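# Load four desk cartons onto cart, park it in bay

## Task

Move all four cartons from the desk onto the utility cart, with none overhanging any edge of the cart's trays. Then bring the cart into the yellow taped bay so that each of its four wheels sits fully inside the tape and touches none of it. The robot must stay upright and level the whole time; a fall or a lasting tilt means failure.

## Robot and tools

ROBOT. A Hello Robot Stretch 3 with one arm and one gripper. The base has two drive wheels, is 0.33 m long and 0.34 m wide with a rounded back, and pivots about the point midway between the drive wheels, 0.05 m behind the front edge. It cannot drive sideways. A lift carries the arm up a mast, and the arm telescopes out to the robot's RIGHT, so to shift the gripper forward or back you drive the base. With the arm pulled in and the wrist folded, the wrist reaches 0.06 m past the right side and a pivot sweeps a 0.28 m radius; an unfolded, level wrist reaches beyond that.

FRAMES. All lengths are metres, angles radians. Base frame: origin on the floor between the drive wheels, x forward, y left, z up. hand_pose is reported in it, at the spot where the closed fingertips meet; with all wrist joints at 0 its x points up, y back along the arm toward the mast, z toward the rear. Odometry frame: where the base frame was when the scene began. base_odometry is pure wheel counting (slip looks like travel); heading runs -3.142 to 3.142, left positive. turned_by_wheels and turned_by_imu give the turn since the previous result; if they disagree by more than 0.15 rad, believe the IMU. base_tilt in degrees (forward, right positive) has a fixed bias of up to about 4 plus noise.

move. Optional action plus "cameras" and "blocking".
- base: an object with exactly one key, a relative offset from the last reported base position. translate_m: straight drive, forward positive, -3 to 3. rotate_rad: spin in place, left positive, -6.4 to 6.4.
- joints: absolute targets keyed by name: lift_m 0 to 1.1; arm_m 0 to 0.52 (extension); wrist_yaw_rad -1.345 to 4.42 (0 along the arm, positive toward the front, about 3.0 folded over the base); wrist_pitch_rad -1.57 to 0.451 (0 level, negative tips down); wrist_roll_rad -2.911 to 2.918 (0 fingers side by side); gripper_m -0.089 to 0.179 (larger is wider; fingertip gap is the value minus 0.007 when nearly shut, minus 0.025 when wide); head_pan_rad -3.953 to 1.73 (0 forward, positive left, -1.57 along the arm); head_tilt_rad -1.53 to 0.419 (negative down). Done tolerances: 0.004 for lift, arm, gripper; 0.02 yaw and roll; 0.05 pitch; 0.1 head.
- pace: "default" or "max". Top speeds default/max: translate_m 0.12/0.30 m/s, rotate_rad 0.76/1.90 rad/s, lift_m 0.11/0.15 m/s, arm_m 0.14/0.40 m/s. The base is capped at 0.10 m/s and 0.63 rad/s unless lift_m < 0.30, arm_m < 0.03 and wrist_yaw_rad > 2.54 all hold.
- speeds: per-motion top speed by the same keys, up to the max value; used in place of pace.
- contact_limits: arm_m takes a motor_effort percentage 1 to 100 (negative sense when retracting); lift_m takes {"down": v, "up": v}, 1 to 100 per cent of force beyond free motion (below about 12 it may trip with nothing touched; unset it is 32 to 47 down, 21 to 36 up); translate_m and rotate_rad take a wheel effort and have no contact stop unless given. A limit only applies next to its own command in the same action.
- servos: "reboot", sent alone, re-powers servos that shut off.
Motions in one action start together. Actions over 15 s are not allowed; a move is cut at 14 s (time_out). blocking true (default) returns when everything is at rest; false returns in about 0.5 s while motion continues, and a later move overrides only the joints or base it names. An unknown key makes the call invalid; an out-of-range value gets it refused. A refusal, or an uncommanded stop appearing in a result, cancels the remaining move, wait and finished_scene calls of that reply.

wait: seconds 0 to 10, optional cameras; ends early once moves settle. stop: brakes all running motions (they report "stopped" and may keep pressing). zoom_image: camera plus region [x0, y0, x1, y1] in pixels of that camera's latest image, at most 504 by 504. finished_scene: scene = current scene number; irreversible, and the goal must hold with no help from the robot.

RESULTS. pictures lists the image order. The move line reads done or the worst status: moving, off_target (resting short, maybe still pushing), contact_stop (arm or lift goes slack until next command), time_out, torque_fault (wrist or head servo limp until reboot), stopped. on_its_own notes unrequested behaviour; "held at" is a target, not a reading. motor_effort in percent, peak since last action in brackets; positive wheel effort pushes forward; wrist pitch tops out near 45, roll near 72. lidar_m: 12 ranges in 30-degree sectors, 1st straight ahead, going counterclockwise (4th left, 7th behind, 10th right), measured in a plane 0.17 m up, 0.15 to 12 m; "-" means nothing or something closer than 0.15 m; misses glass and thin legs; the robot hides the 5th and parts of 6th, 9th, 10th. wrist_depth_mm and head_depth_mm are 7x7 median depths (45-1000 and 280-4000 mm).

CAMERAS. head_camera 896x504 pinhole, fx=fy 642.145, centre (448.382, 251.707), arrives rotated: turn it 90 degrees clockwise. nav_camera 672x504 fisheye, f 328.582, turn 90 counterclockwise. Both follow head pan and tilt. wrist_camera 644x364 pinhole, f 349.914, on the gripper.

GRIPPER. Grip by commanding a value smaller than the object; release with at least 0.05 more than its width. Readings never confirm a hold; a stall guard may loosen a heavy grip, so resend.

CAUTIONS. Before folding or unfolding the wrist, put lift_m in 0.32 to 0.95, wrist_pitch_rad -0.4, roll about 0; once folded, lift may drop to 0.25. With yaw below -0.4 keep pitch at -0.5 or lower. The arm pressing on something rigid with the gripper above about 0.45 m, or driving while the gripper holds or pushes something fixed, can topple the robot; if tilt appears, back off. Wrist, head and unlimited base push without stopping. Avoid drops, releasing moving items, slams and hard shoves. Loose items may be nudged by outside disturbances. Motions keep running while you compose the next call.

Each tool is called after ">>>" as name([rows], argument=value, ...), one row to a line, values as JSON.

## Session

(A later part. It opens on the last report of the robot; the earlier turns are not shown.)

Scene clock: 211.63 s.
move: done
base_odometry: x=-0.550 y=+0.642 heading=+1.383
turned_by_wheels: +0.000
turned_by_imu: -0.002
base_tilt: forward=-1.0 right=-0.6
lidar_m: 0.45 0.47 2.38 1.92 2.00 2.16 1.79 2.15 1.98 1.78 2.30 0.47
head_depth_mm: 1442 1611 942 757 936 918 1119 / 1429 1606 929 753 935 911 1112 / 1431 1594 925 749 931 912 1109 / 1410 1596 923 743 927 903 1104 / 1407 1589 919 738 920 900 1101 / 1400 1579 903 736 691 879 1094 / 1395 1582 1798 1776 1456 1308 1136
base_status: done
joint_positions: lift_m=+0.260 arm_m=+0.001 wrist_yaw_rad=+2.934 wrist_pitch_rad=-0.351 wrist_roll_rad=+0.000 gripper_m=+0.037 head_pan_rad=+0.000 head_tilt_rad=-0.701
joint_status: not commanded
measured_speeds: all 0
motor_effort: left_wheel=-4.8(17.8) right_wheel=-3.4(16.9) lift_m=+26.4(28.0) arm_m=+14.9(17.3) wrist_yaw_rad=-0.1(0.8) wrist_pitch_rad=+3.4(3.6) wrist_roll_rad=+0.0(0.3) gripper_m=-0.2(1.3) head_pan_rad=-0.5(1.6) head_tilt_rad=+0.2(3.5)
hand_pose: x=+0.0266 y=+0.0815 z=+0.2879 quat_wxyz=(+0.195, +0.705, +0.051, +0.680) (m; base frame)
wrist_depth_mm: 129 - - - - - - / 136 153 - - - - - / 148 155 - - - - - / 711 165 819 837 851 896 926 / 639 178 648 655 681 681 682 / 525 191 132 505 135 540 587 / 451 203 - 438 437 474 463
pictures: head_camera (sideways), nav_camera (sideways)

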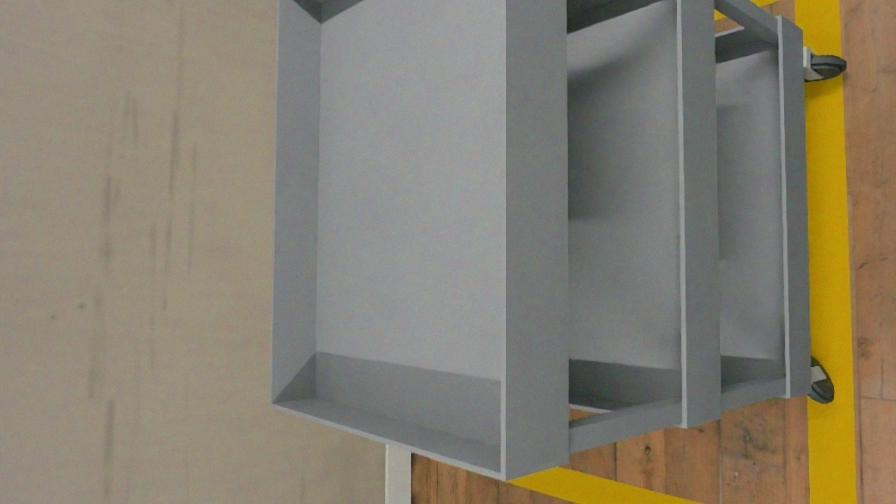

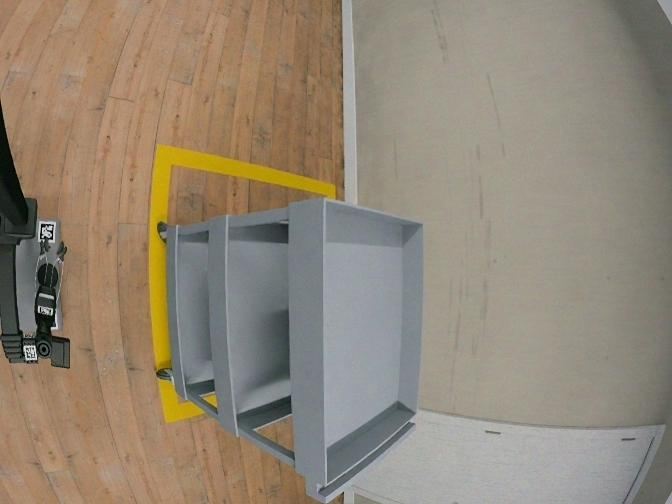

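>>> move(base={"translate_m":0.7}, cameras=[])

>>> move(base={"translate_m":-0.55}, cameras=["head_camera","nav_camera"])

Scene clock: 228.60 s.
move: done
base_odometry: x=-0.420 y=+1.329 heading=+1.383
turned_by_wheels: +0.000
turned_by_imu: +0.005
base_tilt: forward=-0.9 right=-0.6
lidar_m: - - 0.15 1.92 2.00 2.75 2.49 2.88 2.29 0.19 0.15 -
head_depth_mm: 816 925 1066 1198 619 521 450 / 818 923 1067 1183 615 519 449 / 813 920 1056 1189 613 517 447 / 811 913 1052 1175 609 515 445 / 807 914 1049 1168 607 513 443 / 801 911 1039 1134 604 510 442 / 800 903 1031 1159 581 504 439
base_status: done
joint_positions: lift_m=+0.260 arm_m=+0.001 wrist_yaw_rad=+2.934 wrist_pitch_rad=-0.352 wrist_roll_rad=+0.000 gripper_m=+0.037 head_pan_rad=+0.000 head_tilt_rad=-0.698
joint_status: not commanded
measured_speeds: all 0
motor_effort: left_wheel=+19.6(28.7) right_wheel=+16.9(29.8) lift_m=+25.4(32.7) arm_m=+10.4(14.1) wrist_yaw_rad=-0.2(0.8) wrist_pitch_rad=+3.3(3.7) wrist_roll_rad=+0.0(0.3) gripper_m=+0.3(1.2) head_pan_rad=-1.0(2.4) head_tilt_rad=-3.6(3.7)
hand_pose: x=+0.0266 y=+0.0815 z=+0.2878 quat_wxyz=(+0.195, +0.705, +0.051, +0.680) (m; base frame)
wrist_depth_mm: 129 - - - - - - / 137 153 - - - - - / 148 154 - - - - - / 715 166 828 786 833 918 898 / 630 178 671 251 656 - - / 524 191 133 503 130 - - / 461 - - 223 111 - -
pictures: none
No camera images: "cameras" was empty.

Scene clock: 234.47 s.
move: done
base_odometry: x=-0.522 y=+0.789 heading=+1.383
turned_by_wheels: +0.000
turned_by_imu: -0.004
base_tilt: forward=-0.9 right=-0.6
lidar_m: 0.60 0.62 2.16 1.92 2.00 2.31 1.93 2.29 2.05 1.77 2.18 0.63
head_depth_mm: 1307 1448 979 840 1016 1279 1169 / 1295 1443 973 834 1037 1246 1155 / 1285 1432 964 825 1030 1258 1157 / 1289 1434 956 821 1024 1246 1150 / 1277 1402 943 815 1024 1243 1147 / 1273 1422 939 756 1050 1262 1141 / 1268 1426 1652 1807 1539 1306 1134
base_status: done
joint_positions: lift_m=+0.260 arm_m=+0.001 wrist_yaw_rad=+2.934 wrist_pitch_rad=-0.352 wrist_roll_rad=+0.000 gripper_m=+0.037 head_pan_rad=+0.000 head_tilt_rad=-0.700
joint_status: not commanded
measured_speeds: all 0
motor_effort: left_wheel=-2.9(15.2) right_wheel=-6.0(13.6) lift_m=+26.3(26.4) arm_m=+8.1(11.2) wrist_yaw_rad=-0.1(1.0) wrist_pitch_rad=+3.5(3.7) wrist_roll_rad=+0.1(0.3) gripper_m=-0.2(1.1) head_pan_rad=-2.4(2.6) head_tilt_rad=-4.1(6.0)
hand_pose: x=+0.0266 y=+0.0815 z=+0.2878 quat_wxyz=(+0.195, +0.705, +0.051, +0.680) (m; base frame)
wrist_depth_mm: 129 - - - - - - / 137 152 - - - - - / 148 156 - - - - - / 728 166 831 824 840 929 931 / 620 178 642 682 677 668 679 / 526 191 133 508 131 568 558 / 461 202 - 438 435 481 471
pictures: head_camera (sideways), nav_camera (sideways)

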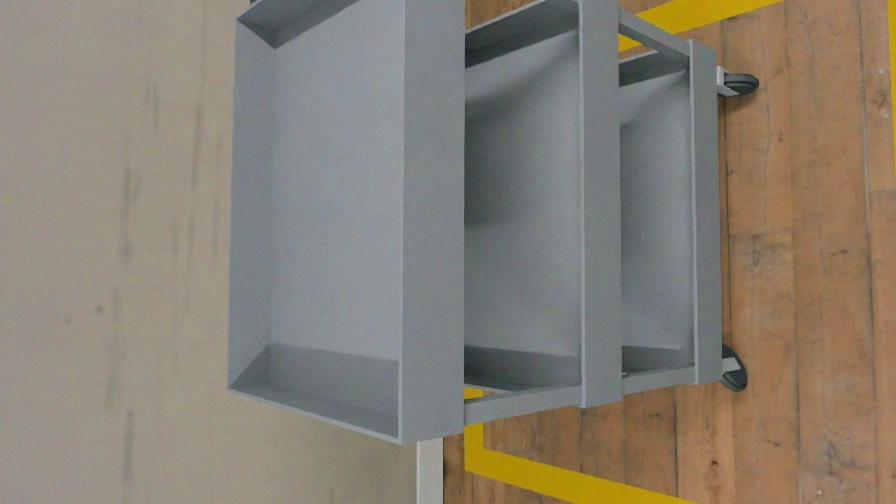

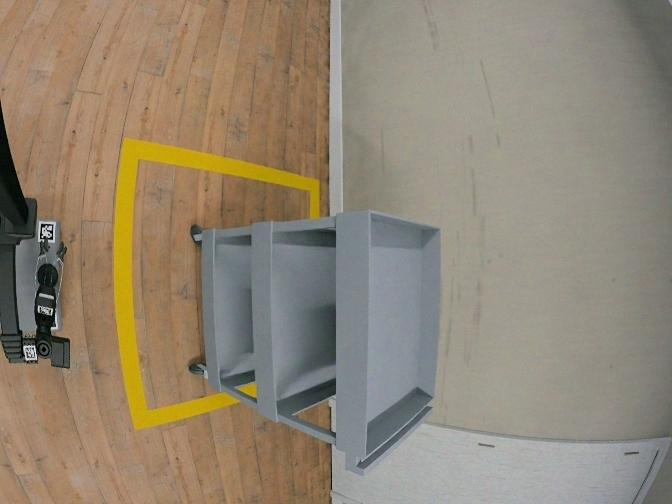

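>>> move(base={"rotate_rad":-2.076}, cameras=[])

>>> move(base={"translate_m":1.172}, cameras=[])

>>> move(base={"rotate_rad":2.107}, joints={"lift_m":0.93,"gripper_m":0.179,"head_pan_rad":-1.57,"head_tilt_rad":-0.6,"wrist_pitch_rad":-0.4}, cameras=["head_camera","nav_camera"])

Scene clock: 265.97 s.
move: done
base_odometry: x=-0.522 y=+0.789 heading=-0.692
turned_by_wheels: -2.075
turned_by_imu: -2.070
base_tilt: forward=-0.9 right=-0.6
lidar_m: 2.06 1.77 2.19 0.63 0.61 0.62 2.13 1.92 1.99 2.33 1.94 2.30
head_depth_mm: 2376 2574 2542 1926 1603 1341 1166 / 2536 2792 2489 1945 1586 1343 1157 / 2394 2733 2483 1955 1579 1327 1153 / 2199 1976 2368 1890 1570 1322 1147 / 2060 1811 2428 1908 1567 1324 1146 / 1950 1601 2353 1903 1543 1319 1139 / 1866 1581 2270 1862 1527 1309 1132
base_status: done
joint_positions: lift_m=+0.260 arm_m=+0.001 wrist_yaw_rad=+2.934 wrist_pitch_rad=-0.352 wrist_roll_rad=+0.000 gripper_m=+0.037 head_pan_rad=+0.000 head_tilt_rad=-0.700
joint_status: not commanded
measured_speeds: all 0
motor_effort: left_wheel=+9.1(15.5) right_wheel=-12.0(14.5) lift_m=+27.1(27.3) arm_m=-17.4(17.4) wrist_yaw_rad=-0.2(0.8) wrist_pitch_rad=+3.5(3.7) wrist_roll_rad=+0.1(0.3) gripper_m=+0.2(1.5) head_pan_rad=-2.4(4.5) head_tilt_rad=-3.2(4.5)
hand_pose: x=+0.0266 y=+0.0815 z=+0.2878 quat_wxyz=(+0.195, +0.705, +0.051, +0.680) (m; base frame)
wrist_depth_mm: 129 - - - - - - / 136 144 - - - - - / 147 153 977 - - - - / 511 166 841 845 913 853 908 / 627 178 645 661 677 678 681 / 523 192 132 503 134 546 547 / 461 201 - 435 437 472 473
pictures: none
No camera images: "cameras" was empty.

Scene clock: 277.03 s.
move: done
base_odometry: x=+0.380 y=+0.041 heading=-0.692
turned_by_wheels: +0.000
turned_by_imu: +0.011
base_tilt: forward=-0.9 right=-0.6
lidar_m: 0.88 1.20 1.04 1.05 2.15 1.33 3.02 2.94 1.98 1.49 1.62 1.68
head_depth_mm: 1464 1710 2010 1956 1594 1339 1165 / 1358 1579 1887 866 1600 1336 1151 / 1276 1460 1608 805 1504 1326 1151 / 1189 1357 873 780 756 1327 1154 / 1125 1265 917 843 715 1314 1144 / 1058 1191 1078 842 688 1287 1133 / 1005 1118 1065 771 685 1232 1133
base_status: done
joint_positions: lift_m=+0.260 arm_m=+0.001 wrist_yaw_rad=+2.934 wrist_pitch_rad=-0.352 wrist_roll_rad=+0.000 gripper_m=+0.037 head_pan_rad=+0.000 head_tilt_rad=-0.700
joint_status: not commanded
measured_speeds: all 0
motor_effort: left_wheel=+5.4(12.2) right_wheel=+2.4(9.3) lift_m=+28.9(29.0) arm_m=-15.7(18.3) wrist_yaw_rad=-0.7(1.0) wrist_pitch_rad=+3.2(3.7) wrist_roll_rad=+0.1(0.3) gripper_m=-0.1(1.2) head_pan_rad=-3.3(5.5) head_tilt_rad=-0.2(3.8)
hand_pose: x=+0.0266 y=+0.0815 z=+0.2878 quat_wxyz=(+0.195, +0.705, +0.051, +0.680) (m; base frame)
wrist_depth_mm: 128 - - - - - - / 137 152 - - - - - / 148 156 - - - - - / 732 165 855 832 850 857 871 / 632 178 646 650 668 669 691 / 518 192 132 506 135 552 563 / 459 202 - 427 436 468 474
pictures: none
No camera images: "cameras" was empty.

Scene clock: 283.97 s.
move: done
base_odometry: x=+0.380 y=+0.041 heading=+1.415
turned_by_wheels: +2.106
turned_by_imu: +2.103
base_tilt: forward=-0.9 right=-0.6
lidar_m: 2.11 1.33 3.00 2.94 1.98 1.49 1.62 1.65 0.87 1.20 1.05 1.76
head_depth_mm: 991 1102 1214 981 799 - - / 989 1101 1214 982 797 - - / 987 1098 1213 795 766 - - / 986 1099 1209 936 763 - - / 985 1095 1192 965 759 - - / 991 1098 1191 961 753 653 - / 983 1096 1191 887 749 670 1176
base_status: done
joint_positions: lift_m=+0.930 arm_m=+0.001 wrist_yaw_rad=+2.934 wrist_pitch_rad=-0.413 wrist_roll_rad=+0.000 gripper_m=+0.179 head_pan_rad=-1.570 head_tilt_rad=-0.600
joint_status: all done
measured_speeds: all 0
motor_effort: left_wheel=-10.1(14.6) right_wheel=+8.8(14.9) lift_m=+32.3(34.5) arm_m=-17.6(18.4) wrist_yaw_rad=-0.5(0.8) wrist_pitch_rad=+2.7(3.7) wrist_roll_rad=+0.1(0.3) gripper_m=+0.2(91.1) head_pan_rad=+3.5(8.7) head_tilt_rad=+2.8(5.6)
hand_pose: x=+0.0251 y=+0.0744 z=+0.9437 quat_wxyz=(+0.216, +0.703, +0.073, +0.673) (m; base frame)
wrist_depth_mm: 129 - - - - - - / 139 151 - - - - - / 156 159 - - - - - / - 172 - - - - - / - 186 - - - - - / - 206 - - - 127 - / - 241 - - - - -
pictures: head_camera (sideways), nav_camera (sideways)

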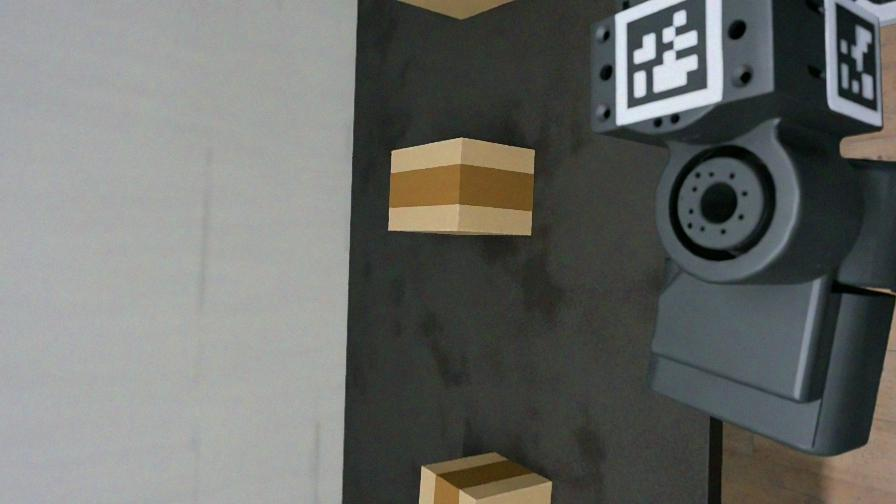

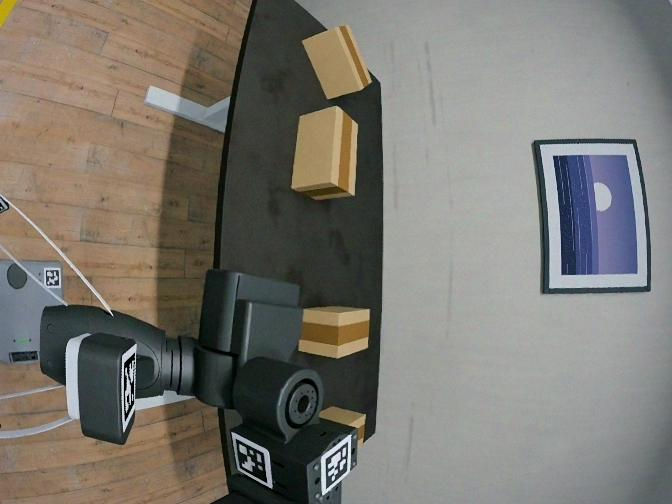

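>>> move(base={"rotate_rad":-0.5}, joints={"wrist_yaw_rad":0,"arm_m":0.1}, cameras=[])

>>> move(base={"translate_m":0.28}, joints={"wrist_pitch_rad":-1.57,"lift_m":1.1}, cameras=[])

>>> move(base={"rotate_rad":0.5}, cameras=[])

>>> move(base={"translate_m":-0.32}, joints={"arm_m":0.44}, cameras=["head_camera","wrist_camera"])

Scene clock: 303.70 s.
move: done
base_odometry: x=+0.380 y=+0.041 heading=+0.915
turned_by_wheels: -0.500
turned_by_imu: -0.497
base_tilt: forward=-1.0 right=-0.6
lidar_m: 1.79 2.12 1.33 3.00 2.97 1.98 1.49 1.62 1.63 0.87 1.20 1.05
head_depth_mm: 1355 1536 1797 2016 - 1389 1212 / 1273 1446 1641 - - 1353 1212 / 1201 1340 1528 881 - 1336 1194 / 1144 1264 1348 350 - 1313 1199 / 1079 1200 1269 936 715 1304 1192 / 1031 1135 1219 957 754 658 1187 / 979 1075 1170 761 752 624 1179
base_status: done
joint_positions: lift_m=+0.930 arm_m=+0.100 wrist_yaw_rad=+0.002 wrist_pitch_rad=-0.413 wrist_roll_rad=+0.000 gripper_m=+0.179 head_pan_rad=-1.570 head_tilt_rad=-0.600
joint_status: all done
measured_speeds: all 0
motor_effort: left_wheel=+9.5(14.8) right_wheel=-10.8(13.1) lift_m=+29.9(32.7) arm_m=+14.0(18.6) wrist_yaw_rad=-1.4(3.8) wrist_pitch_rad=+2.9(3.1) wrist_roll_rad=+0.1(0.3) gripper_m=+0.0(1.0) head_pan_rad=+4.9(4.9) head_tilt_rad=+1.3(3.7)
hand_pose: x=-0.0212 y=-0.4699 z=+0.9437 quat_wxyz=(+0.692, +0.146, -0.692, -0.145) (m; base frame)
wrist_depth_mm: - - - - - - - / - - - - - - - / - - - 554 - - - / 406 413 - 468 474 - - / 345 385 - 433 374 - - / - 418 - - 411 127 - / - - - - - - -
pictures: none
No camera images: "cameras" was empty.

Scene clock: 307.63 s.
move: done
base_odometry: x=+0.551 y=+0.263 heading=+0.915
turned_by_wheels: +0.000
turned_by_imu: +0.002
base_tilt: forward=-1.0 right=-0.6
lidar_m: 1.60 1.87 1.18 1.43 3.09 2.24 1.77 1.87 0.95 1.10 1.07 0.78
head_depth_mm: - - 1669 857 777 317 1216 / - - 973 932 771 670 1205 / - - - - - 631 1205 / 1007 - - - - 628 1148 / 963 1072 1174 966 740 627 569 / 917 1011 1125 961 758 597 542 / 870 957 1060 953 750 619 528
base_status: done
joint_positions: lift_m=+1.100 arm_m=+0.100 wrist_yaw_rad=+0.001 wrist_pitch_rad=-1.564 wrist_roll_rad=+0.000 gripper_m=+0.179 head_pan_rad=-1.570 head_tilt_rad=-0.600
joint_status: all done
measured_speeds: all 0
motor_effort: left_wheel=+5.7(12.1) right_wheel=+1.3(7.5) lift_m=+29.8(34.5) arm_m=+0.4(14.0) wrist_yaw_rad=-1.4(2.1) wrist_pitch_rad=-0.6(3.1) wrist_roll_rad=+0.2(0.3) gripper_m=-0.1(0.9) head_pan_rad=+3.2(5.1) head_tilt_rad=+2.1(3.4)
hand_pose: x=-0.0217 y=-0.2226 z=+0.9823 quat_wxyz=(+0.502, +0.499, -0.501, -0.498) (m; base frame)
wrist_depth_mm: 385 - - - - - - / - - - - - - - / - - - - - - - / - - - - - - - / - - - - - - - / - - - - - 127 - / - - - - - - -
pictures: none
No camera images: "cameras" was empty.

Scene clock: 309.53 s.
move: done
base_odometry: x=+0.551 y=+0.263 heading=+1.415
turned_by_wheels: +0.499
turned_by_imu: +0.499
base_tilt: forward=-0.9 right=-0.5
lidar_m: 1.87 1.18 1.40 3.06 2.24 1.77 1.87 0.95 1.10 1.07 0.78 1.57
head_depth_mm: - - 1157 991 753 318 551 / - - 1141 990 773 620 551 / - - - - - 631 549 / 890 - - - - 630 545 / 879 978 1098 1005 648 627 558 / 881 976 1097 959 656 597 553 / 877 972 1094 955 663 620 554
base_status: done
joint_positions: lift_m=+1.100 arm_m=+0.100 wrist_yaw_rad=+0.001 wrist_pitch_rad=-1.564 wrist_roll_rad=+0.000 gripper_m=+0.179 head_pan_rad=-1.570 head_tilt_rad=-0.600
joint_status: not commanded
measured_speeds: all 0
motor_effort: left_wheel=-10.5(12.5) right_wheel=+9.5(14.6) lift_m=+27.6(29.8) arm_m=-9.3(9.3) wrist_yaw_rad=-1.5(2.1) wrist_pitch_rad=-0.8(1.0) wrist_roll_rad=+0.3(0.3) gripper_m=+0.1(1.3) head_pan_rad=+4.0(4.6) head_tilt_rad=+1.4(2.9)
hand_pose: x=-0.0217 y=-0.2226 z=+0.9823 quat_wxyz=(+0.502, +0.499, -0.501, -0.498) (m; base frame)
wrist_depth_mm: - - - - - - - / - - - - - - - / - - - - - - - / - - - - - - - / - - - - - - - / - - - - - 127 - / - - - - - - -
pictures: none
No camera images: "cameras" was empty.

Scene clock: 313.83 s.
move: done
base_odometry: x=+0.501 y=-0.053 heading=+1.414
turned_by_wheels: +0.000
turned_by_imu: -0.001
base_tilt: forward=-0.9 right=-0.5
lidar_m: 2.19 1.46 3.14 3.06 2.06 1.50 1.55 1.46 0.72 1.06 1.11 1.00
head_depth_mm: 897 963 1090 986 752 635 540 / 865 970 1089 978 772 633 539 / 426 965 1069 975 724 630 547 / 432 457 1088 770 675 629 545 / 864 966 1068 965 737 627 543 / 864 965 1063 958 755 623 541 / 870 959 1083 952 751 622 539
base_status: done
joint_positions: lift_m=+1.100 arm_m=+0.440 wrist_yaw_rad=+0.001 wrist_pitch_rad=-1.565 wrist_roll_rad=+0.000 gripper_m=+0.179 head_pan_rad=-1.570 head_tilt_rad=-0.600
joint_status: all done
measured_speeds: all 0
motor_effort: left_wheel=-8.8(12.8) right_wheel=+2.1(6.3) lift_m=+26.2(27.8) arm_m=+14.0(18.9) wrist_yaw_rad=-1.2(2.1) wrist_pitch_rad=-0.5(0.9) wrist_roll_rad=+0.0(0.3) gripper_m=-0.2(1.1) head_pan_rad=+2.2(4.4) head_tilt_rad=+2.1(2.9)
hand_pose: x=-0.0217 y=-0.5624 z=+0.9823 quat_wxyz=(+0.502, +0.499, -0.501, -0.499) (m; base frame)
wrist_depth_mm: - - - - - - - / - - - 292 - - - / - - - 300 301 - 355 / 409 - - 305 309 438 351 / 404 - - 313 - 420 344 / - - - - - 127 331 / - - - - - - 120
pictures: head_camera (sideways), wrist_camera

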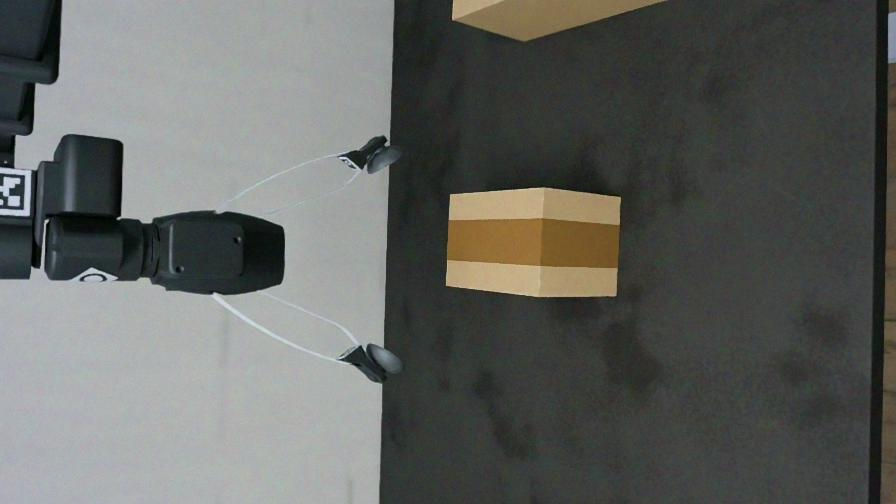

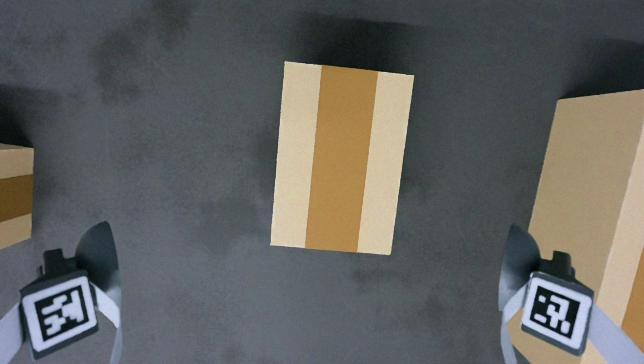

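>>> move(base={"translate_m":-0.024}, joints={"arm_m":0.465,"wrist_roll_rad":0.09}, cameras=[])

>>> move(joints={"lift_m":0.892}, cameras=["wrist_camera"])

>>> move(joints={"gripper_m":0.04}, cameras=[])

>>> move(joints={"lift_m":1.1}, speeds={"lift_m":0.06}, cameras=["head_camera"])

Scene clock: 324.17 s.
move: done
base_odometry: x=+0.497 y=-0.076 heading=+1.414
turned_by_wheels: +0.000
turned_by_imu: +0.000
base_tilt: forward=-0.9 right=-0.5
lidar_m: 2.22 1.48 3.16 3.07 2.03 1.48 1.53 1.46 0.71 1.06 1.11 1.03
head_depth_mm: 891 965 1086 994 729 628 539 / 871 967 1087 983 775 633 537 / 447 965 1070 973 770 630 538 / 453 478 1091 773 671 630 534 / 865 963 1067 967 713 628 543 / 871 962 1080 954 753 624 543 / 865 962 1084 957 755 622 540
base_status: done
joint_positions: lift_m=+1.100 arm_m=+0.465 wrist_yaw_rad=+0.001 wrist_pitch_rad=-1.565 wrist_roll_rad=+0.086 gripper_m=+0.179 head_pan_rad=-1.570 head_tilt_rad=-0.600
joint_status: all done
measured_speeds: all 0
motor_effort: left_wheel=-5.7(12.6) right_wheel=+0.1(6.6) lift_m=+28.6(28.7) arm_m=+16.6(18.4) wrist_yaw_rad=-1.7(2.2) wrist_pitch_rad=-0.6(0.9) wrist_roll_rad=+1.6(2.6) gripper_m=-0.2(0.9) head_pan_rad=+3.0(3.6) head_tilt_rad=+0.9(2.0)
hand_pose: x=-0.0217 y=-0.5874 z=+0.9823 quat_wxyz=(+0.480, +0.477, -0.522, -0.519) (m; base frame)
wrist_depth_mm: - - - - - - - / - - - - - - - / - - - 299 - 424 321 / - - 305 303 - 416 321 / 415 - 311 315 - 390 326 / - - - 318 - 127 330 / - - - - - - 334
pictures: none
No camera images: "cameras" was empty.

Scene clock: 326.90 s.
move: done
base_odometry: x=+0.497 y=-0.076 heading=+1.414
turned_by_wheels: +0.000
turned_by_imu: +0.000
base_tilt: forward=-1.0 right=-0.6
lidar_m: 2.22 1.48 3.14 3.08 2.03 1.48 1.53 1.46 0.71 1.06 1.11 1.02
head_depth_mm: 868 965 1084 706 - - 528 / 868 964 1032 345 749 633 537 / 867 951 562 975 745 630 535 / 868 953 570 658 673 628 534 / 866 965 1085 966 714 627 545 / 870 966 1085 958 759 624 543 / 867 967 1083 951 752 621 540
base_status: not commanded
joint_positions: lift_m=+0.892 arm_m=+0.465 wrist_yaw_rad=+0.001 wrist_pitch_rad=-1.565 wrist_roll_rad=+0.086 gripper_m=+0.179 head_pan_rad=-1.570 head_tilt_rad=-0.600
joint_status: all done
measured_speeds: all 0
motor_effort: left_wheel=-6.4(6.8) right_wheel=-0.2(0.5) lift_m=+25.3(28.1) arm_m=+14.9(16.6) wrist_yaw_rad=-1.5(1.8) wrist_pitch_rad=-0.4(0.8) wrist_roll_rad=+1.7(1.8) gripper_m=-0.4(1.3) head_pan_rad=+2.9(3.7) head_tilt_rad=+1.2(2.1)
hand_pose: x=-0.0217 y=-0.5874 z=+0.7743 quat_wxyz=(+0.480, +0.477, -0.522, -0.519) (m; base frame)
wrist_depth_mm: 195 87 88 200 90 204 205 / 199 89 89 90 91 208 210 / 205 90 91 92 93 214 216 / 209 92 93 94 95 96 222 / 211 95 95 96 98 223 226 / - 97 97 98 99 101 230 / - - 100 101 102 119 119
pictures: wrist_camera

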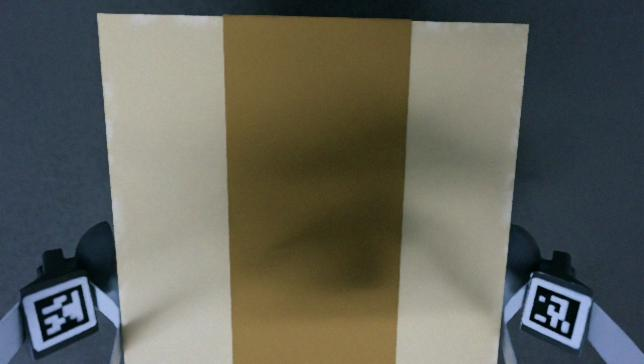

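Scene clock: 329.00 s.
move: done
base_odometry: x=+0.497 y=-0.076 heading=+1.414
turned_by_wheels: +0.000
turned_by_imu: +0.000
base_tilt: forward=-0.9 right=-0.6
lidar_m: 2.21 1.48 3.17 3.08 2.02 1.48 1.52 1.46 0.71 1.06 1.11 1.03
head_depth_mm: 867 965 1085 705 - - 528 / 867 963 504 344 751 635 540 / 870 954 562 973 745 631 535 / 869 954 567 659 673 629 547 / 871 964 1081 964 715 626 544 / 868 963 1084 962 756 624 543 / 869 964 1081 953 752 623 540
base_status: not commanded
joint_positions: lift_m=+0.892 arm_m=+0.465 wrist_yaw_rad=+0.001 wrist_pitch_rad=-1.566 wrist_roll_rad=+0.086 gripper_m=+0.042 head_pan_rad=-1.570 head_tilt_rad=-0.600
joint_status: all done
measured_speeds: all 0
motor_effort: left_wheel=-5.4(6.4) right_wheel=-0.1(0.4) lift_m=+22.7(25.3) arm_m=+13.1(15.1) wrist_yaw_rad=-1.1(2.0) wrist_pitch_rad=-0.4(0.7) wrist_roll_rad=+1.6(1.8) gripper_m=-43.7(100.0) head_pan_rad=+2.4(3.2) head_tilt_rad=+0.4(1.5)
hand_pose: x=-0.0217 y=-0.5871 z=+0.7744 quat_wxyz=(+0.480, +0.477, -0.521, -0.520) (m; base frame)
wrist_depth_mm: 196 88 89 199 91 204 208 / 199 90 90 91 92 209 211 / 205 91 92 93 94 213 217 / 210 94 94 95 96 98 221 / 214 96 97 97 99 223 227 / - 98 99 99 101 103 231 / - - 101 102 103 124 236
pictures: none
No camera images: "cameras" was empty.

Scene clock: 333.07 s.
move: done
base_odometry: x=+0.497 y=-0.076 heading=+1.414
turned_by_wheels: +0.000
turned_by_imu: +0.001
base_tilt: forward=-0.9 right=-0.6
lidar_m: 2.21 1.48 3.14 3.07 2.02 1.48 1.52 1.46 0.71 1.06 1.11 1.02
head_depth_mm: 895 963 1091 988 726 628 541 / 867 964 1086 984 771 634 538 / 446 967 1070 938 768 631 535 / 455 479 650 572 764 629 533 / 867 969 1047 868 760 625 544 / 867 968 1082 960 755 624 541 / 869 960 1086 953 754 621 541
base_status: not commanded
joint_positions: lift_m=+1.100 arm_m=+0.465 wrist_yaw_rad=+0.000 wrist_pitch_rad=-1.562 wrist_roll_rad=+0.088 gripper_m=+0.045 head_pan_rad=-1.570 head_tilt_rad=-0.600
joint_status: all done
measured_speeds: all 0
on_its_own: gripper_m is held at +0.044, not at your +0.040, by its stall guard, which is not easing now
motor_effort: left_wheel=-2.2(8.4) right_wheel=+1.6(13.6) lift_m=+37.3(40.2) arm_m=+8.0(13.6) wrist_yaw_rad=-0.3(4.3) wrist_pitch_rad=-1.0(2.1) wrist_roll_rad=+0.8(2.3) gripper_m=-19.4(44.0) head_pan_rad=+1.8(3.5) head_tilt_rad=-0.3(1.7)
hand_pose: x=-0.0216 y=-0.5880 z=+0.9823 quat_wxyz=(+0.480, +0.476, -0.523, -0.520) (m; base frame)
wrist_depth_mm: - - - - - - - / - - 133 134 136 - - / - - 136 136 138 415 325 / - - 138 138 141 412 319 / 417 - 139 141 143 411 326 / - - 142 143 145 384 334 / - - 145 147 147 125 346
pictures: head_camera (sideways)

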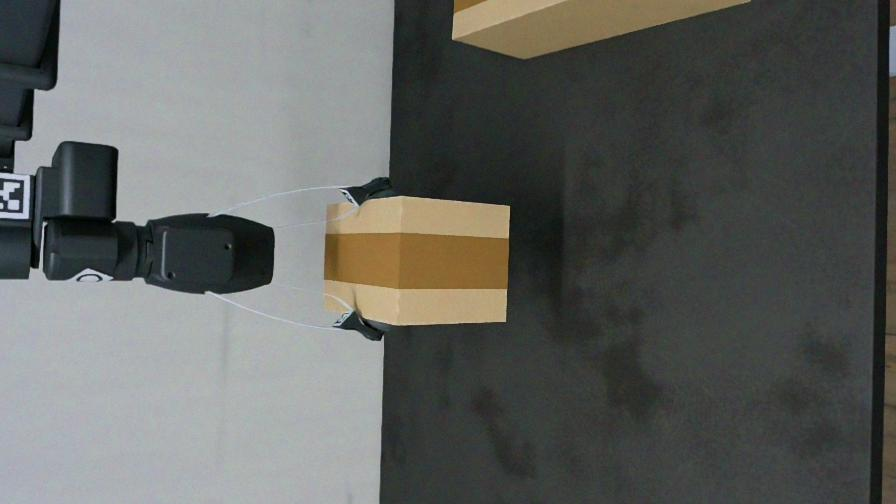

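>>> move(joints={"arm_m":0.13,"wrist_roll_rad":0}, cameras=[])

>>> move(base={"rotate_rad":0.854}, cameras=[])

>>> move(base={"translate_m":0.75}, cameras=[])

>>> move(base={"translate_m":0.734}, cameras=[])

>>> move(base={"rotate_rad":0.686}, joints={"head_tilt_rad":-0.9})

Scene clock: 351.43 s.
move: done
base_odometry: x=+0.497 y=-0.076 heading=+1.414
turned_by_wheels: +0.000
turned_by_imu: +0.001
base_tilt: forward=-0.9 right=-0.5
lidar_m: 2.21 1.48 3.16 3.08 2.03 1.48 1.52 1.46 0.71 1.06 1.11 1.02
head_depth_mm: - - 1123 991 729 628 540 / - - 1108 989 774 591 523 / - - - - 381 319 292 / 879 - - - 378 318 290 / 865 961 1085 963 402 318 293 / 871 964 1082 952 754 610 541 / 868 963 1080 954 749 622 540
base_status: not commanded
joint_positions: lift_m=+1.100 arm_m=+0.130 wrist_yaw_rad=+0.000 wrist_pitch_rad=-1.562 wrist_roll_rad=+0.004 gripper_m=+0.045 head_pan_rad=-1.570 head_tilt_rad=-0.600
joint_status: all done
measured_speeds: all 0
on_its_own: gripper_m is held at +0.044, not at your +0.040, by its stall guard, which is not easing now
motor_effort: left_wheel=-1.7(2.8) right_wheel=+1.4(1.9) lift_m=+32.0(33.3) arm_m=-16.6(19.9) wrist_yaw_rad=-0.9(1.1) wrist_pitch_rad=-1.2(1.4) wrist_roll_rad=-1.4(3.4) gripper_m=-19.2(20.2) head_pan_rad=+1.1(2.7) head_tilt_rad=-1.0(2.0)
hand_pose: x=-0.0216 y=-0.2531 z=+0.9823 quat_wxyz=(+0.501, +0.497, -0.503, -0.499) (m; base frame)
wrist_depth_mm: - - - - - 398 305 / - - 134 135 136 390 312 / - - 135 136 138 - - / - - 137 138 140 - - / - - 140 141 143 - - / - - 142 144 145 - - / - - 145 146 148 - -
pictures: none
No camera images: "cameras" was empty.

Scene clock: 353.90 s.
move: done
base_odometry: x=+0.497 y=-0.076 heading=+2.268
turned_by_wheels: +0.853
turned_by_imu: +0.851
base_tilt: forward=-0.9 right=-0.6
lidar_m: 1.62 3.07 2.59 1.48 1.52 1.54 0.71 1.06 1.07 1.02 2.21 1.48
head_depth_mm: - - 1175 988 778 637 540 / - - 1244 984 766 590 515 / - - - - 380 320 292 / 1410 - - - 378 318 290 / 1512 1689 1054 964 403 318 293 / 1727 1952 2190 961 830 1365 1192 / 1948 2152 2366 994 1683 1397 1175
base_status: done
joint_positions: lift_m=+1.100 arm_m=+0.130 wrist_yaw_rad=+0.000 wrist_pitch_rad=-1.562 wrist_roll_rad=+0.004 gripper_m=+0.045 head_pan_rad=-1.570 head_tilt_rad=-0.600
joint_status: not commanded
measured_speeds: all 0
on_its_own: gripper_m is held at +0.044, not at your +0.040, by its stall guard, which is not easing now
motor_effort: left_wheel=-10.1(14.7) right_wheel=+10.3(13.5) lift_m=+33.4(33.6) arm_m=-17.5(17.9) wrist_yaw_rad=-0.5(1.1) wrist_pitch_rad=-1.2(1.4) wrist_roll_rad=-1.3(1.5) gripper_m=-19.0(20.7) head_pan_rad=+1.2(2.3) head_tilt_rad=-1.2(2.1)
hand_pose: x=-0.0216 y=-0.2531 z=+0.9823 quat_wxyz=(+0.501, +0.497, -0.503, -0.499) (m; base frame)
wrist_depth_mm: - - - - - - - / - - 134 134 136 - - / - - 135 137 138 - - / - - 138 138 140 - - / - - 140 142 143 - - / - - 143 143 145 126 - / - - 145 146 148 125 472
pictures: none
No camera images: "cameras" was empty.

Scene clock: 362.50 s.
move: done
base_odometry: x=+0.016 y=+0.499 heading=+2.267
turned_by_wheels: +0.000
turned_by_imu: +0.005
base_tilt: forward=-1.0 right=-0.5
lidar_m: 1.04 2.49 2.51 1.97 1.99 2.02 1.46 1.65 1.25 1.91 1.01 0.84
head_depth_mm: - - 1890 1990 1733 1420 1206 / - - 2082 2122 1714 1319 1155 / - - - - 381 319 293 / 1891 - - - 378 318 290 / 1797 1971 2184 2150 402 318 294 / 1644 1815 2011 2112 1697 1354 1192 / 1534 1685 1854 2003 1683 1385 1189
base_status: done
joint_positions: lift_m=+1.100 arm_m=+0.130 wrist_yaw_rad=+0.000 wrist_pitch_rad=-1.562 wrist_roll_rad=+0.004 gripper_m=+0.045 head_pan_rad=-1.570 head_tilt_rad=-0.600
joint_status: not commanded
measured_speeds: all 0
on_its_own: gripper_m is held at +0.044, not at your +0.040, by its stall guard, which is not easing now
motor_effort: left_wheel=-2.2(7.5) right_wheel=+10.7(15.5) lift_m=+37.7(37.8) arm_m=-7.4(17.6) wrist_yaw_rad=-0.4(1.2) wrist_pitch_rad=-1.0(1.4) wrist_roll_rad=-1.3(1.5) gripper_m=-20.5(20.5) head_pan_rad=+1.7(2.0) head_tilt_rad=-2.1(3.1)
hand_pose: x=-0.0216 y=-0.2531 z=+0.9823 quat_wxyz=(+0.501, +0.497, -0.503, -0.499) (m; base frame)
wrist_depth_mm: 979 - - - - - - / - - 134 135 137 - - / - - 136 136 137 - - / - - 138 138 141 - - / - - 140 140 142 - - / - - 142 143 145 - - / - - 145 146 148 - -
pictures: none
No camera images: "cameras" was empty.

Scene clock: 370.97 s.
move: done
base_odometry: x=-0.455 y=+1.062 heading=+2.267
turned_by_wheels: +0.000
turned_by_imu: +0.005
base_tilt: forward=-0.9 right=-0.5
lidar_m: 1.63 1.90 1.93 2.40 2.41 2.17 2.20 1.77 2.13 0.41 0.37 0.38
head_depth_mm: - - 2517 2235 1730 1420 1208 / - - 2298 2207 1724 1317 1156 / - - - - 380 319 293 / 1384 - - - 378 318 290 / 1304 1435 1532 843 402 318 293 / 1224 1348 1425 837 660 577 790 / 1145 1253 1341 834 657 534 754
base_status: done
joint_positions: lift_m=+1.100 arm_m=+0.130 wrist_yaw_rad=+0.000 wrist_pitch_rad=-1.562 wrist_roll_rad=+0.004 gripper_m=+0.045 head_pan_rad=-1.570 head_tilt_rad=-0.600
joint_status: not commanded
measured_speeds: all 0
on_its_own: gripper_m is held at +0.044, not at your +0.040, by its stall guard, which is not easing now
motor_effort: left_wheel=+0.6(7.6) right_wheel=+11.1(15.4) lift_m=+38.1(38.8) arm_m=+2.1(7.7) wrist_yaw_rad=-0.4(1.1) wrist_pitch_rad=-1.0(1.4) wrist_roll_rad=-1.3(1.5) gripper_m=-18.8(20.6) head_pan_rad=-0.6(1.8) head_tilt_rad=-2.8(3.8)
hand_pose: x=-0.0216 y=-0.2531 z=+0.9823 quat_wxyz=(+0.501, +0.497, -0.503, -0.499) (m; base frame)
wrist_depth_mm: - 269 311 976 - - - / 262 299 133 135 137 - - / 317 - 136 137 138 - - / - - 138 138 140 - - / - - 139 142 143 - - / - - 142 143 145 - - / - - 145 147 148 - -
pictures: none
No camera images: "cameras" was empty.

Scene clock: 373.17 s.
move: done
base_odometry: x=-0.455 y=+1.062 heading=+2.953
turned_by_wheels: +0.685
turned_by_imu: +0.684
base_tilt: forward=-0.9 right=-0.6
lidar_m: 1.90 2.00 2.53 2.17 2.56 2.20 1.78 0.51 0.38 0.37 0.39 1.90
head_depth_mm: 1189 826 722 593 900 1166 1107 / 1165 828 712 550 833 1176 1102 / - - 397 343 319 1169 965 / - - 386 342 314 1162 958 / 1170 808 699 334 326 1159 1091 / 1170 1278 682 612 1288 1207 1086 / 1162 1366 1660 1517 1357 1209 1083
base_status: done
joint_positions: lift_m=+1.100 arm_m=+0.130 wrist_yaw_rad=+0.000 wrist_pitch_rad=-1.562 wrist_roll_rad=+0.004 gripper_m=+0.045 head_pan_rad=-1.570 head_tilt_rad=-0.906
joint_status: all done
measured_speeds: all 0
on_its_own: gripper_m is held at +0.044, not at your +0.040, by its stall guard, which is not easing now
motor_effort: left_wheel=-9.9(15.4) right_wheel=+9.5(15.5) lift_m=+38.2(38.4) arm_m=+0.9(4.1) wrist_yaw_rad=-0.6(1.1) wrist_pitch_rad=-1.2(1.5) wrist_roll_rad=-1.3(1.5) gripper_m=-18.9(20.1) head_pan_rad=-0.9(1.8) head_tilt_rad=+0.9(6.7)
hand_pose: x=-0.0216 y=-0.2531 z=+0.9823 quat_wxyz=(+0.501, +0.497, -0.503, -0.499) (m; base frame)
wrist_depth_mm: - 269 - - - - - / - - 134 135 137 307 323 / - - 135 137 138 - - / - - 138 139 140 - - / - - 140 141 143 - - / - - 142 143 144 - - / - - 145 146 148 - -
pictures: head_camera (sideways), nav_camera (sideways), wrist_camera

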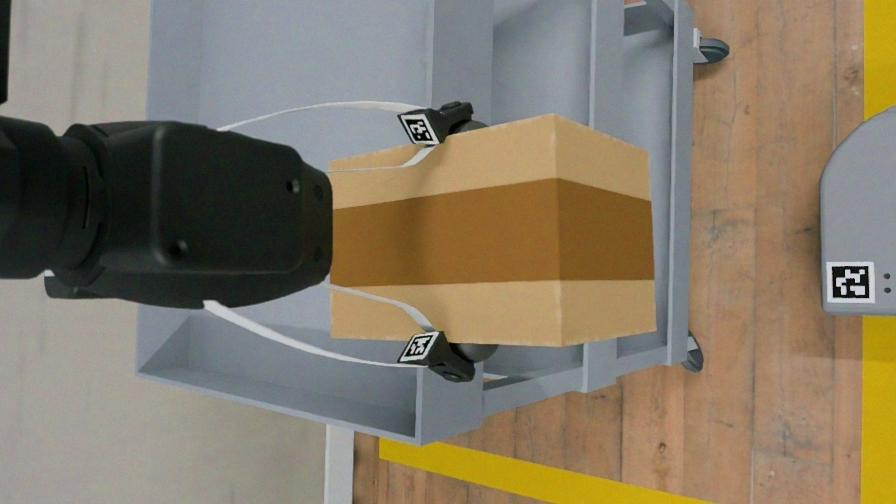

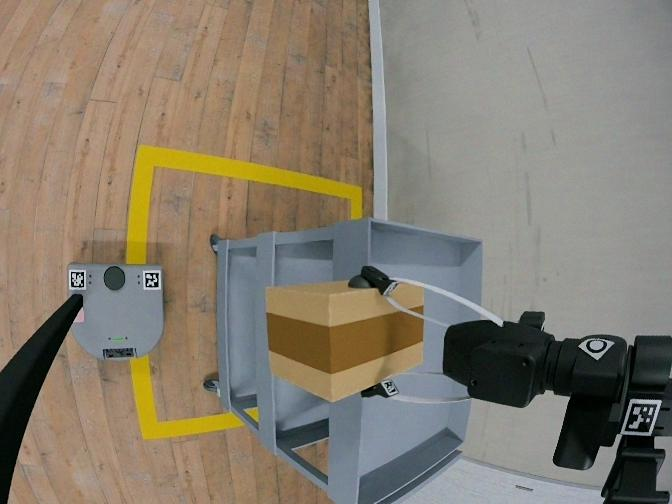

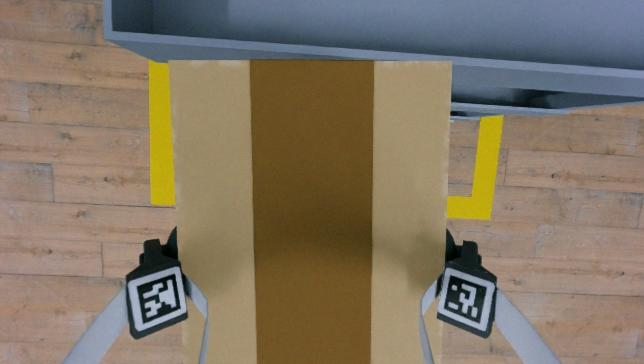

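>>> move(base={"rotate_rad":-0.375}, cameras=[])

>>> move(base={"translate_m":0.2}, cameras=[])

>>> move(base={"rotate_rad":0.3}, cameras=[])

>>> move(base={"translate_m":-0.155}, joints={"arm_m":0.45}, cameras=["head_camera","wrist_camera"])

Scene clock: 387.97 s.
move: done
base_odometry: x=-0.455 y=+1.062 heading=+2.578
turned_by_wheels: -0.375
turned_by_imu: -0.373
base_tilt: forward=-0.9 right=-0.5
lidar_m: 2.27 1.90 2.11 2.19 2.40 2.20 2.24 1.78 0.45 0.37 0.37 1.44
head_depth_mm: 1423 1542 679 1506 1398 1238 1104 / 1370 801 719 628 1058 1231 1101 / - - 400 345 317 1215 966 / - - 388 344 315 1181 963 / 1198 830 707 336 322 1161 1087 / 1163 815 701 577 868 1104 1093 / 1120 794 694 595 852 1100 1078
base_status: done
joint_positions: lift_m=+1.100 arm_m=+0.130 wrist_yaw_rad=+0.000 wrist_pitch_rad=-1.562 wrist_roll_rad=+0.004 gripper_m=+0.045 head_pan_rad=-1.570 head_tilt_rad=-0.900
joint_status: not commanded
measured_speeds: all 0
on_its_own: gripper_m is held at +0.044, not at your +0.040, by its stall guard, which is not easing now
motor_effort: left_wheel=+12.4(14.9) right_wheel=-9.3(14.8) lift_m=+37.7(38.0) arm_m=-9.8(10.2) wrist_yaw_rad=-0.9(1.0) wrist_pitch_rad=-1.0(1.4) wrist_roll_rad=-1.3(1.4) gripper_m=-19.3(20.0) head_pan_rad=-1.4(1.9) head_tilt_rad=+0.7(2.7)
hand_pose: x=-0.0216 y=-0.2531 z=+0.9823 quat_wxyz=(+0.501, +0.497, -0.503, -0.499) (m; base frame)
wrist_depth_mm: - - 278 291 616 - - / - 272 134 135 136 - - / - - 136 137 139 - - / - - 138 138 140 - - / - - 140 141 143 - - / - - 142 143 145 - - / - - 145 146 148 - -
pictures: none
No camera images: "cameras" was empty.

Scene clock: 391.07 s.
move: done
base_odometry: x=-0.624 y=+1.169 heading=+2.578
turned_by_wheels: +0.000
turned_by_imu: +0.002
base_tilt: forward=-0.9 right=-0.6
lidar_m: 2.16 1.71 1.90 2.22 2.47 2.40 2.40 0.72 0.37 0.31 0.54 1.37
head_depth_mm: 1336 879 723 653 1110 1235 1107 / 1308 855 720 574 898 1214 1106 / - - 400 345 318 1188 964 / - - 388 344 316 1115 960 / 1134 805 705 336 322 1117 1083 / 1098 791 704 945 1345 1203 1088 / 1058 1173 1446 1555 1353 1207 1088
base_status: done
joint_positions: lift_m=+1.100 arm_m=+0.130 wrist_yaw_rad=+0.000 wrist_pitch_rad=-1.562 wrist_roll_rad=+0.004 gripper_m=+0.045 head_pan_rad=-1.570 head_tilt_rad=-0.900
joint_status: not commanded
measured_speeds: all 0
on_its_own: gripper_m is held at +0.044, not at your +0.040, by its stall guard, which is not easing now
motor_effort: left_wheel=+6.3(14.6) right_wheel=+0.8(6.3) lift_m=+37.4(37.8) arm_m=-17.4(18.2) wrist_yaw_rad=-0.2(1.0) wrist_pitch_rad=-1.1(1.3) wrist_roll_rad=-1.3(1.4) gripper_m=-19.0(20.4) head_pan_rad=-0.2(2.6) head_tilt_rad=+1.8(2.7)
hand_pose: x=-0.0216 y=-0.2531 z=+0.9823 quat_wxyz=(+0.501, +0.497, -0.503, -0.499) (m; base frame)
wrist_depth_mm: - - - - - - - / - - 134 135 137 - - / - - 135 136 138 - - / - - 138 138 141 - - / - - 139 141 143 - - / - - 143 143 145 - - / - - 145 146 148 - -
pictures: none
No camera images: "cameras" was empty.

Scene clock: 392.60 s.
move: done
base_odometry: x=-0.624 y=+1.169 heading=+2.878
turned_by_wheels: +0.299
turned_by_imu: +0.299
base_tilt: forward=-1.0 right=-0.5
lidar_m: 1.71 1.76 2.36 2.23 2.27 2.39 1.97 0.45 0.32 0.31 1.27 1.68
head_depth_mm: 1150 816 725 616 852 1135 1111 / 1139 809 721 508 836 1110 1100 / - - 401 345 316 1084 958 / - - 388 344 315 1097 960 / 1088 1275 1454 336 322 1197 1085 / 1088 1272 1532 1564 1358 1214 1083 / 1079 1263 1505 1550 1353 1210 1084
base_status: done
joint_positions: lift_m=+1.100 arm_m=+0.130 wrist_yaw_rad=+0.000 wrist_pitch_rad=-1.562 wrist_roll_rad=+0.004 gripper_m=+0.045 head_pan_rad=-1.570 head_tilt_rad=-0.900
joint_status: not commanded
measured_speeds: all 0
on_its_own: gripper_m is held at +0.044, not at your +0.040, by its stall guard, which is not easing now
motor_effort: left_wheel=-8.2(12.8) right_wheel=+11.1(16.4) lift_m=+37.0(37.5) arm_m=-17.6(17.9) wrist_yaw_rad=-0.3(0.9) wrist_pitch_rad=-1.0(1.3) wrist_roll_rad=-1.2(1.4) gripper_m=-19.4(20.5) head_pan_rad=-1.6(2.7) head_tilt_rad=+1.9(2.1)
hand_pose: x=-0.0216 y=-0.2531 z=+0.9823 quat_wxyz=(+0.501, +0.497, -0.503, -0.499) (m; base frame)
wrist_depth_mm: - - - - - - - / - - 134 135 136 - - / - - 135 136 138 - - / - - 138 138 140 - - / - - 140 141 144 - - / - - 142 143 145 - - / - - 145 147 148 - -
pictures: none
No camera images: "cameras" was empty.

Scene clock: 396.17 s.
move: done
base_odometry: x=-0.474 y=+1.128 heading=+2.878
turned_by_wheels: +0.000
turned_by_imu: -0.001
base_tilt: forward=-0.9 right=-0.6
lidar_m: 1.87 1.92 2.65 2.23 2.58 2.26 1.82 0.46 0.33 0.31 0.32 1.68
head_depth_mm: 1133 821 725 614 867 1126 1108 / 1126 815 718 611 848 1123 1102 / 1095 544 697 609 849 1097 959 / 586 521 661 606 843 1082 960 / 1075 540 687 600 838 1070 1089 / 1093 801 684 587 668 1191 1085 / 1087 1270 1514 1551 1359 1209 1081
base_status: done
joint_positions: lift_m=+1.100 arm_m=+0.450 wrist_yaw_rad=+0.000 wrist_pitch_rad=-1.563 wrist_roll_rad=+0.004 gripper_m=+0.045 head_pan_rad=-1.570 head_tilt_rad=-0.900
joint_status: all done
measured_speeds: all 0
on_its_own: gripper_m is held at +0.044, not at your +0.040, by its stall guard, which is not easing now
motor_effort: left_wheel=-6.3(12.8) right_wheel=-2.3(7.5) lift_m=+36.8(37.4) arm_m=+16.8(18.2) wrist_yaw_rad=-0.7(1.1) wrist_pitch_rad=-0.8(1.1) wrist_roll_rad=-1.3(1.4) gripper_m=-19.5(20.5) head_pan_rad=-1.8(3.0) head_tilt_rad=+0.1(2.2)
hand_pose: x=-0.0216 y=-0.5729 z=+0.9823 quat_wxyz=(+0.501, +0.497, -0.503, -0.499) (m; base frame)
wrist_depth_mm: - - - - - - - / - - 134 135 136 - - / - - 135 137 137 - - / - - 137 138 140 - - / - - 140 141 143 - - / - - 142 143 145 126 - / - - 145 146 147 107 -
pictures: head_camera (sideways), wrist_camera

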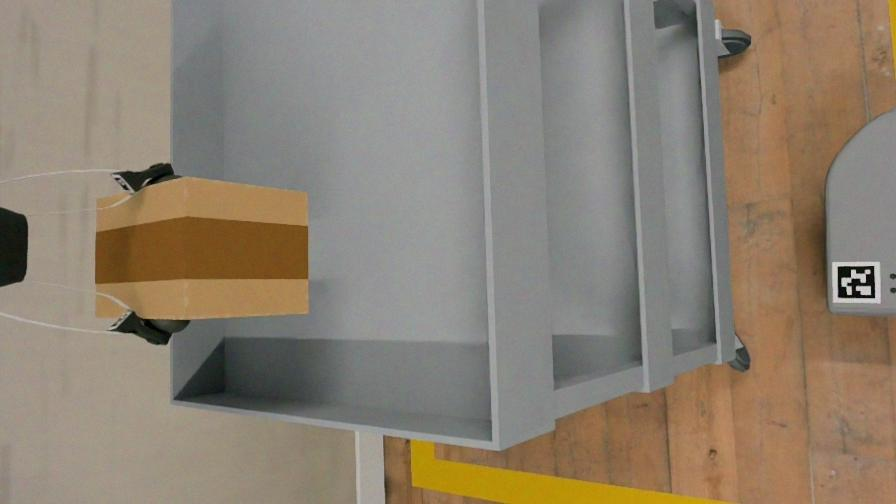

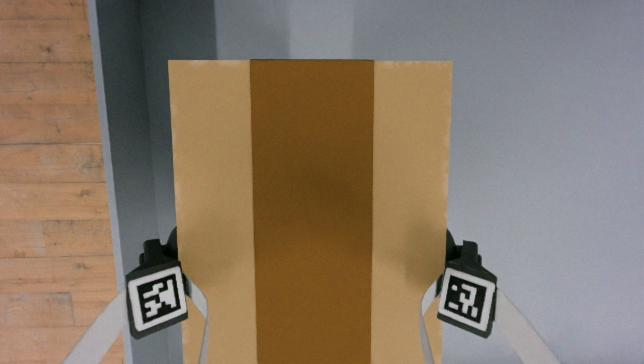

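>>> move(base={"translate_m":0.02}, joints={"arm_m":0.505}, cameras=[])

>>> move(joints={"lift_m":0.93}, speeds={"lift_m":0.04}, contact_limits={"lift_m":{"down":14}}, cameras=["head_camera","wrist_camera"])

Scene clock: 419.20 s.
move: done
base_odometry: x=-0.493 y=+1.133 heading=+2.877
turned_by_wheels: +0.000
turned_by_imu: +0.000
base_tilt: forward=-1.0 right=-0.6
lidar_m: 1.84 1.90 2.54 2.24 2.58 2.28 1.83 0.46 0.33 0.31 0.32 1.68
head_depth_mm: 1138 820 722 614 855 1122 1104 / 1118 813 721 612 851 1124 1101 / 1079 770 714 606 850 1102 963 / 1045 555 692 606 843 1081 963 / 1055 755 704 599 839 1073 1091 / 1084 1217 722 594 1298 1216 1087 / 1080 1264 1529 1559 1357 1199 1084
base_status: done
joint_positions: lift_m=+1.100 arm_m=+0.505 wrist_yaw_rad=+0.000 wrist_pitch_rad=-1.563 wrist_roll_rad=+0.004 gripper_m=+0.045 head_pan_rad=-1.570 head_tilt_rad=-0.900
joint_status: all done
measured_speeds: all 0
on_its_own: gripper_m is held at +0.044, not at your +0.040, by its stall guard, which is not easing now
motor_effort: left_wheel=+1.6(7.1) right_wheel=+7.6(11.4) lift_m=+36.2(36.7) arm_m=+16.3(18.4) wrist_yaw_rad=-0.5(1.1) wrist_pitch_rad=-0.9(1.2) wrist_roll_rad=-1.3(1.3) gripper_m=-18.8(19.9) head_pan_rad=-2.2(2.8) head_tilt_rad=+0.2(1.2)
hand_pose: x=-0.0216 y=-0.6279 z=+0.9823 quat_wxyz=(+0.501, +0.497, -0.503, -0.499) (m; base frame)
wrist_depth_mm: - - - - - - - / - - 134 134 136 - - / - - 136 137 138 - - / - - 137 139 141 - - / - - 139 142 143 - - / - - 142 143 145 125 - / - - 145 146 147 108 -
pictures: none
No camera images: "cameras" was empty.

Scene clock: 422.30 s.
move: contact_stop
base_odometry: x=-0.493 y=+1.133 heading=+2.877
turned_by_wheels: +0.000
turned_by_imu: +0.000
base_tilt: forward=-0.9 right=-0.6
lidar_m: 1.85 1.90 2.54 2.24 2.58 2.28 1.83 0.46 0.33 0.31 0.32 1.68
head_depth_mm: 1156 819 725 615 869 1129 1107 / 1125 813 720 612 852 1126 1105 / 1117 794 701 609 848 1105 968 / 506 653 661 604 844 1082 960 / 1105 776 674 604 838 1076 1093 / 1095 1218 721 596 1299 1210 1088 / 1086 1262 1535 1562 1354 1203 1081
base_status: not commanded
joint_positions: lift_m=+1.003 arm_m=+0.505 wrist_yaw_rad=+0.000 wrist_pitch_rad=-1.572 wrist_roll_rad=+0.002 gripper_m=+0.045 head_pan_rad=-1.570 head_tilt_rad=-0.900
joint_status: lift_m contact_stop (moved -0.097 of -0.170)
measured_speeds: translate_m=+0.000 rotate_rad=+0.000 lift_m=+0.005 arm_m=+0.000 wrist_yaw_rad=+0.000 wrist_pitch_rad=+0.000 wrist_roll_rad=+0.000 head_pan_rad=+0.000 head_tilt_rad=+0.000
on_its_own: gripper_m is held at +0.044, not at your +0.040, by its stall guard, which is not easing now; lift_m is slack since a contact_stop (your +0.930 is given up)
motor_effort: left_wheel=+1.6(2.5) right_wheel=+3.8(7.7) lift_m=+23.4(35.2) arm_m=+11.1(16.3) wrist_yaw_rad=-0.5(1.2) wrist_pitch_rad=+0.6(1.4) wrist_roll_rad=-0.5(1.4) gripper_m=-19.2(20.0) head_pan_rad=-2.4(3.2) head_tilt_rad=-0.5(1.2)
contact_limits: lift_m down 14 (down: maximum 72; up: maximum 65)
hand_pose: x=-0.0216 y=-0.6254 z=+0.8859 quat_wxyz=(+0.499, +0.500, -0.500, -0.501) (m; base frame)
wrist_depth_mm: - 212 232 233 239 236 221 / - - 126 127 129 - - / - - 130 130 132 - - / - - 132 133 135 - - / - - 135 137 139 - - / - - 139 140 141 127 - / - - 142 143 145 121 -
pictures: head_camera (sideways), wrist_camera

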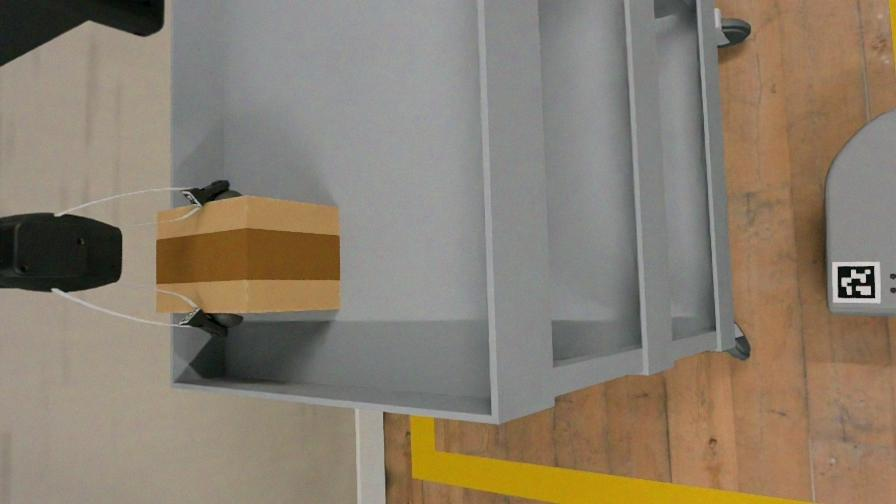

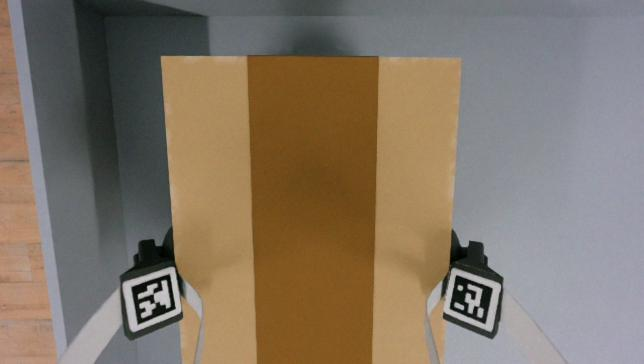

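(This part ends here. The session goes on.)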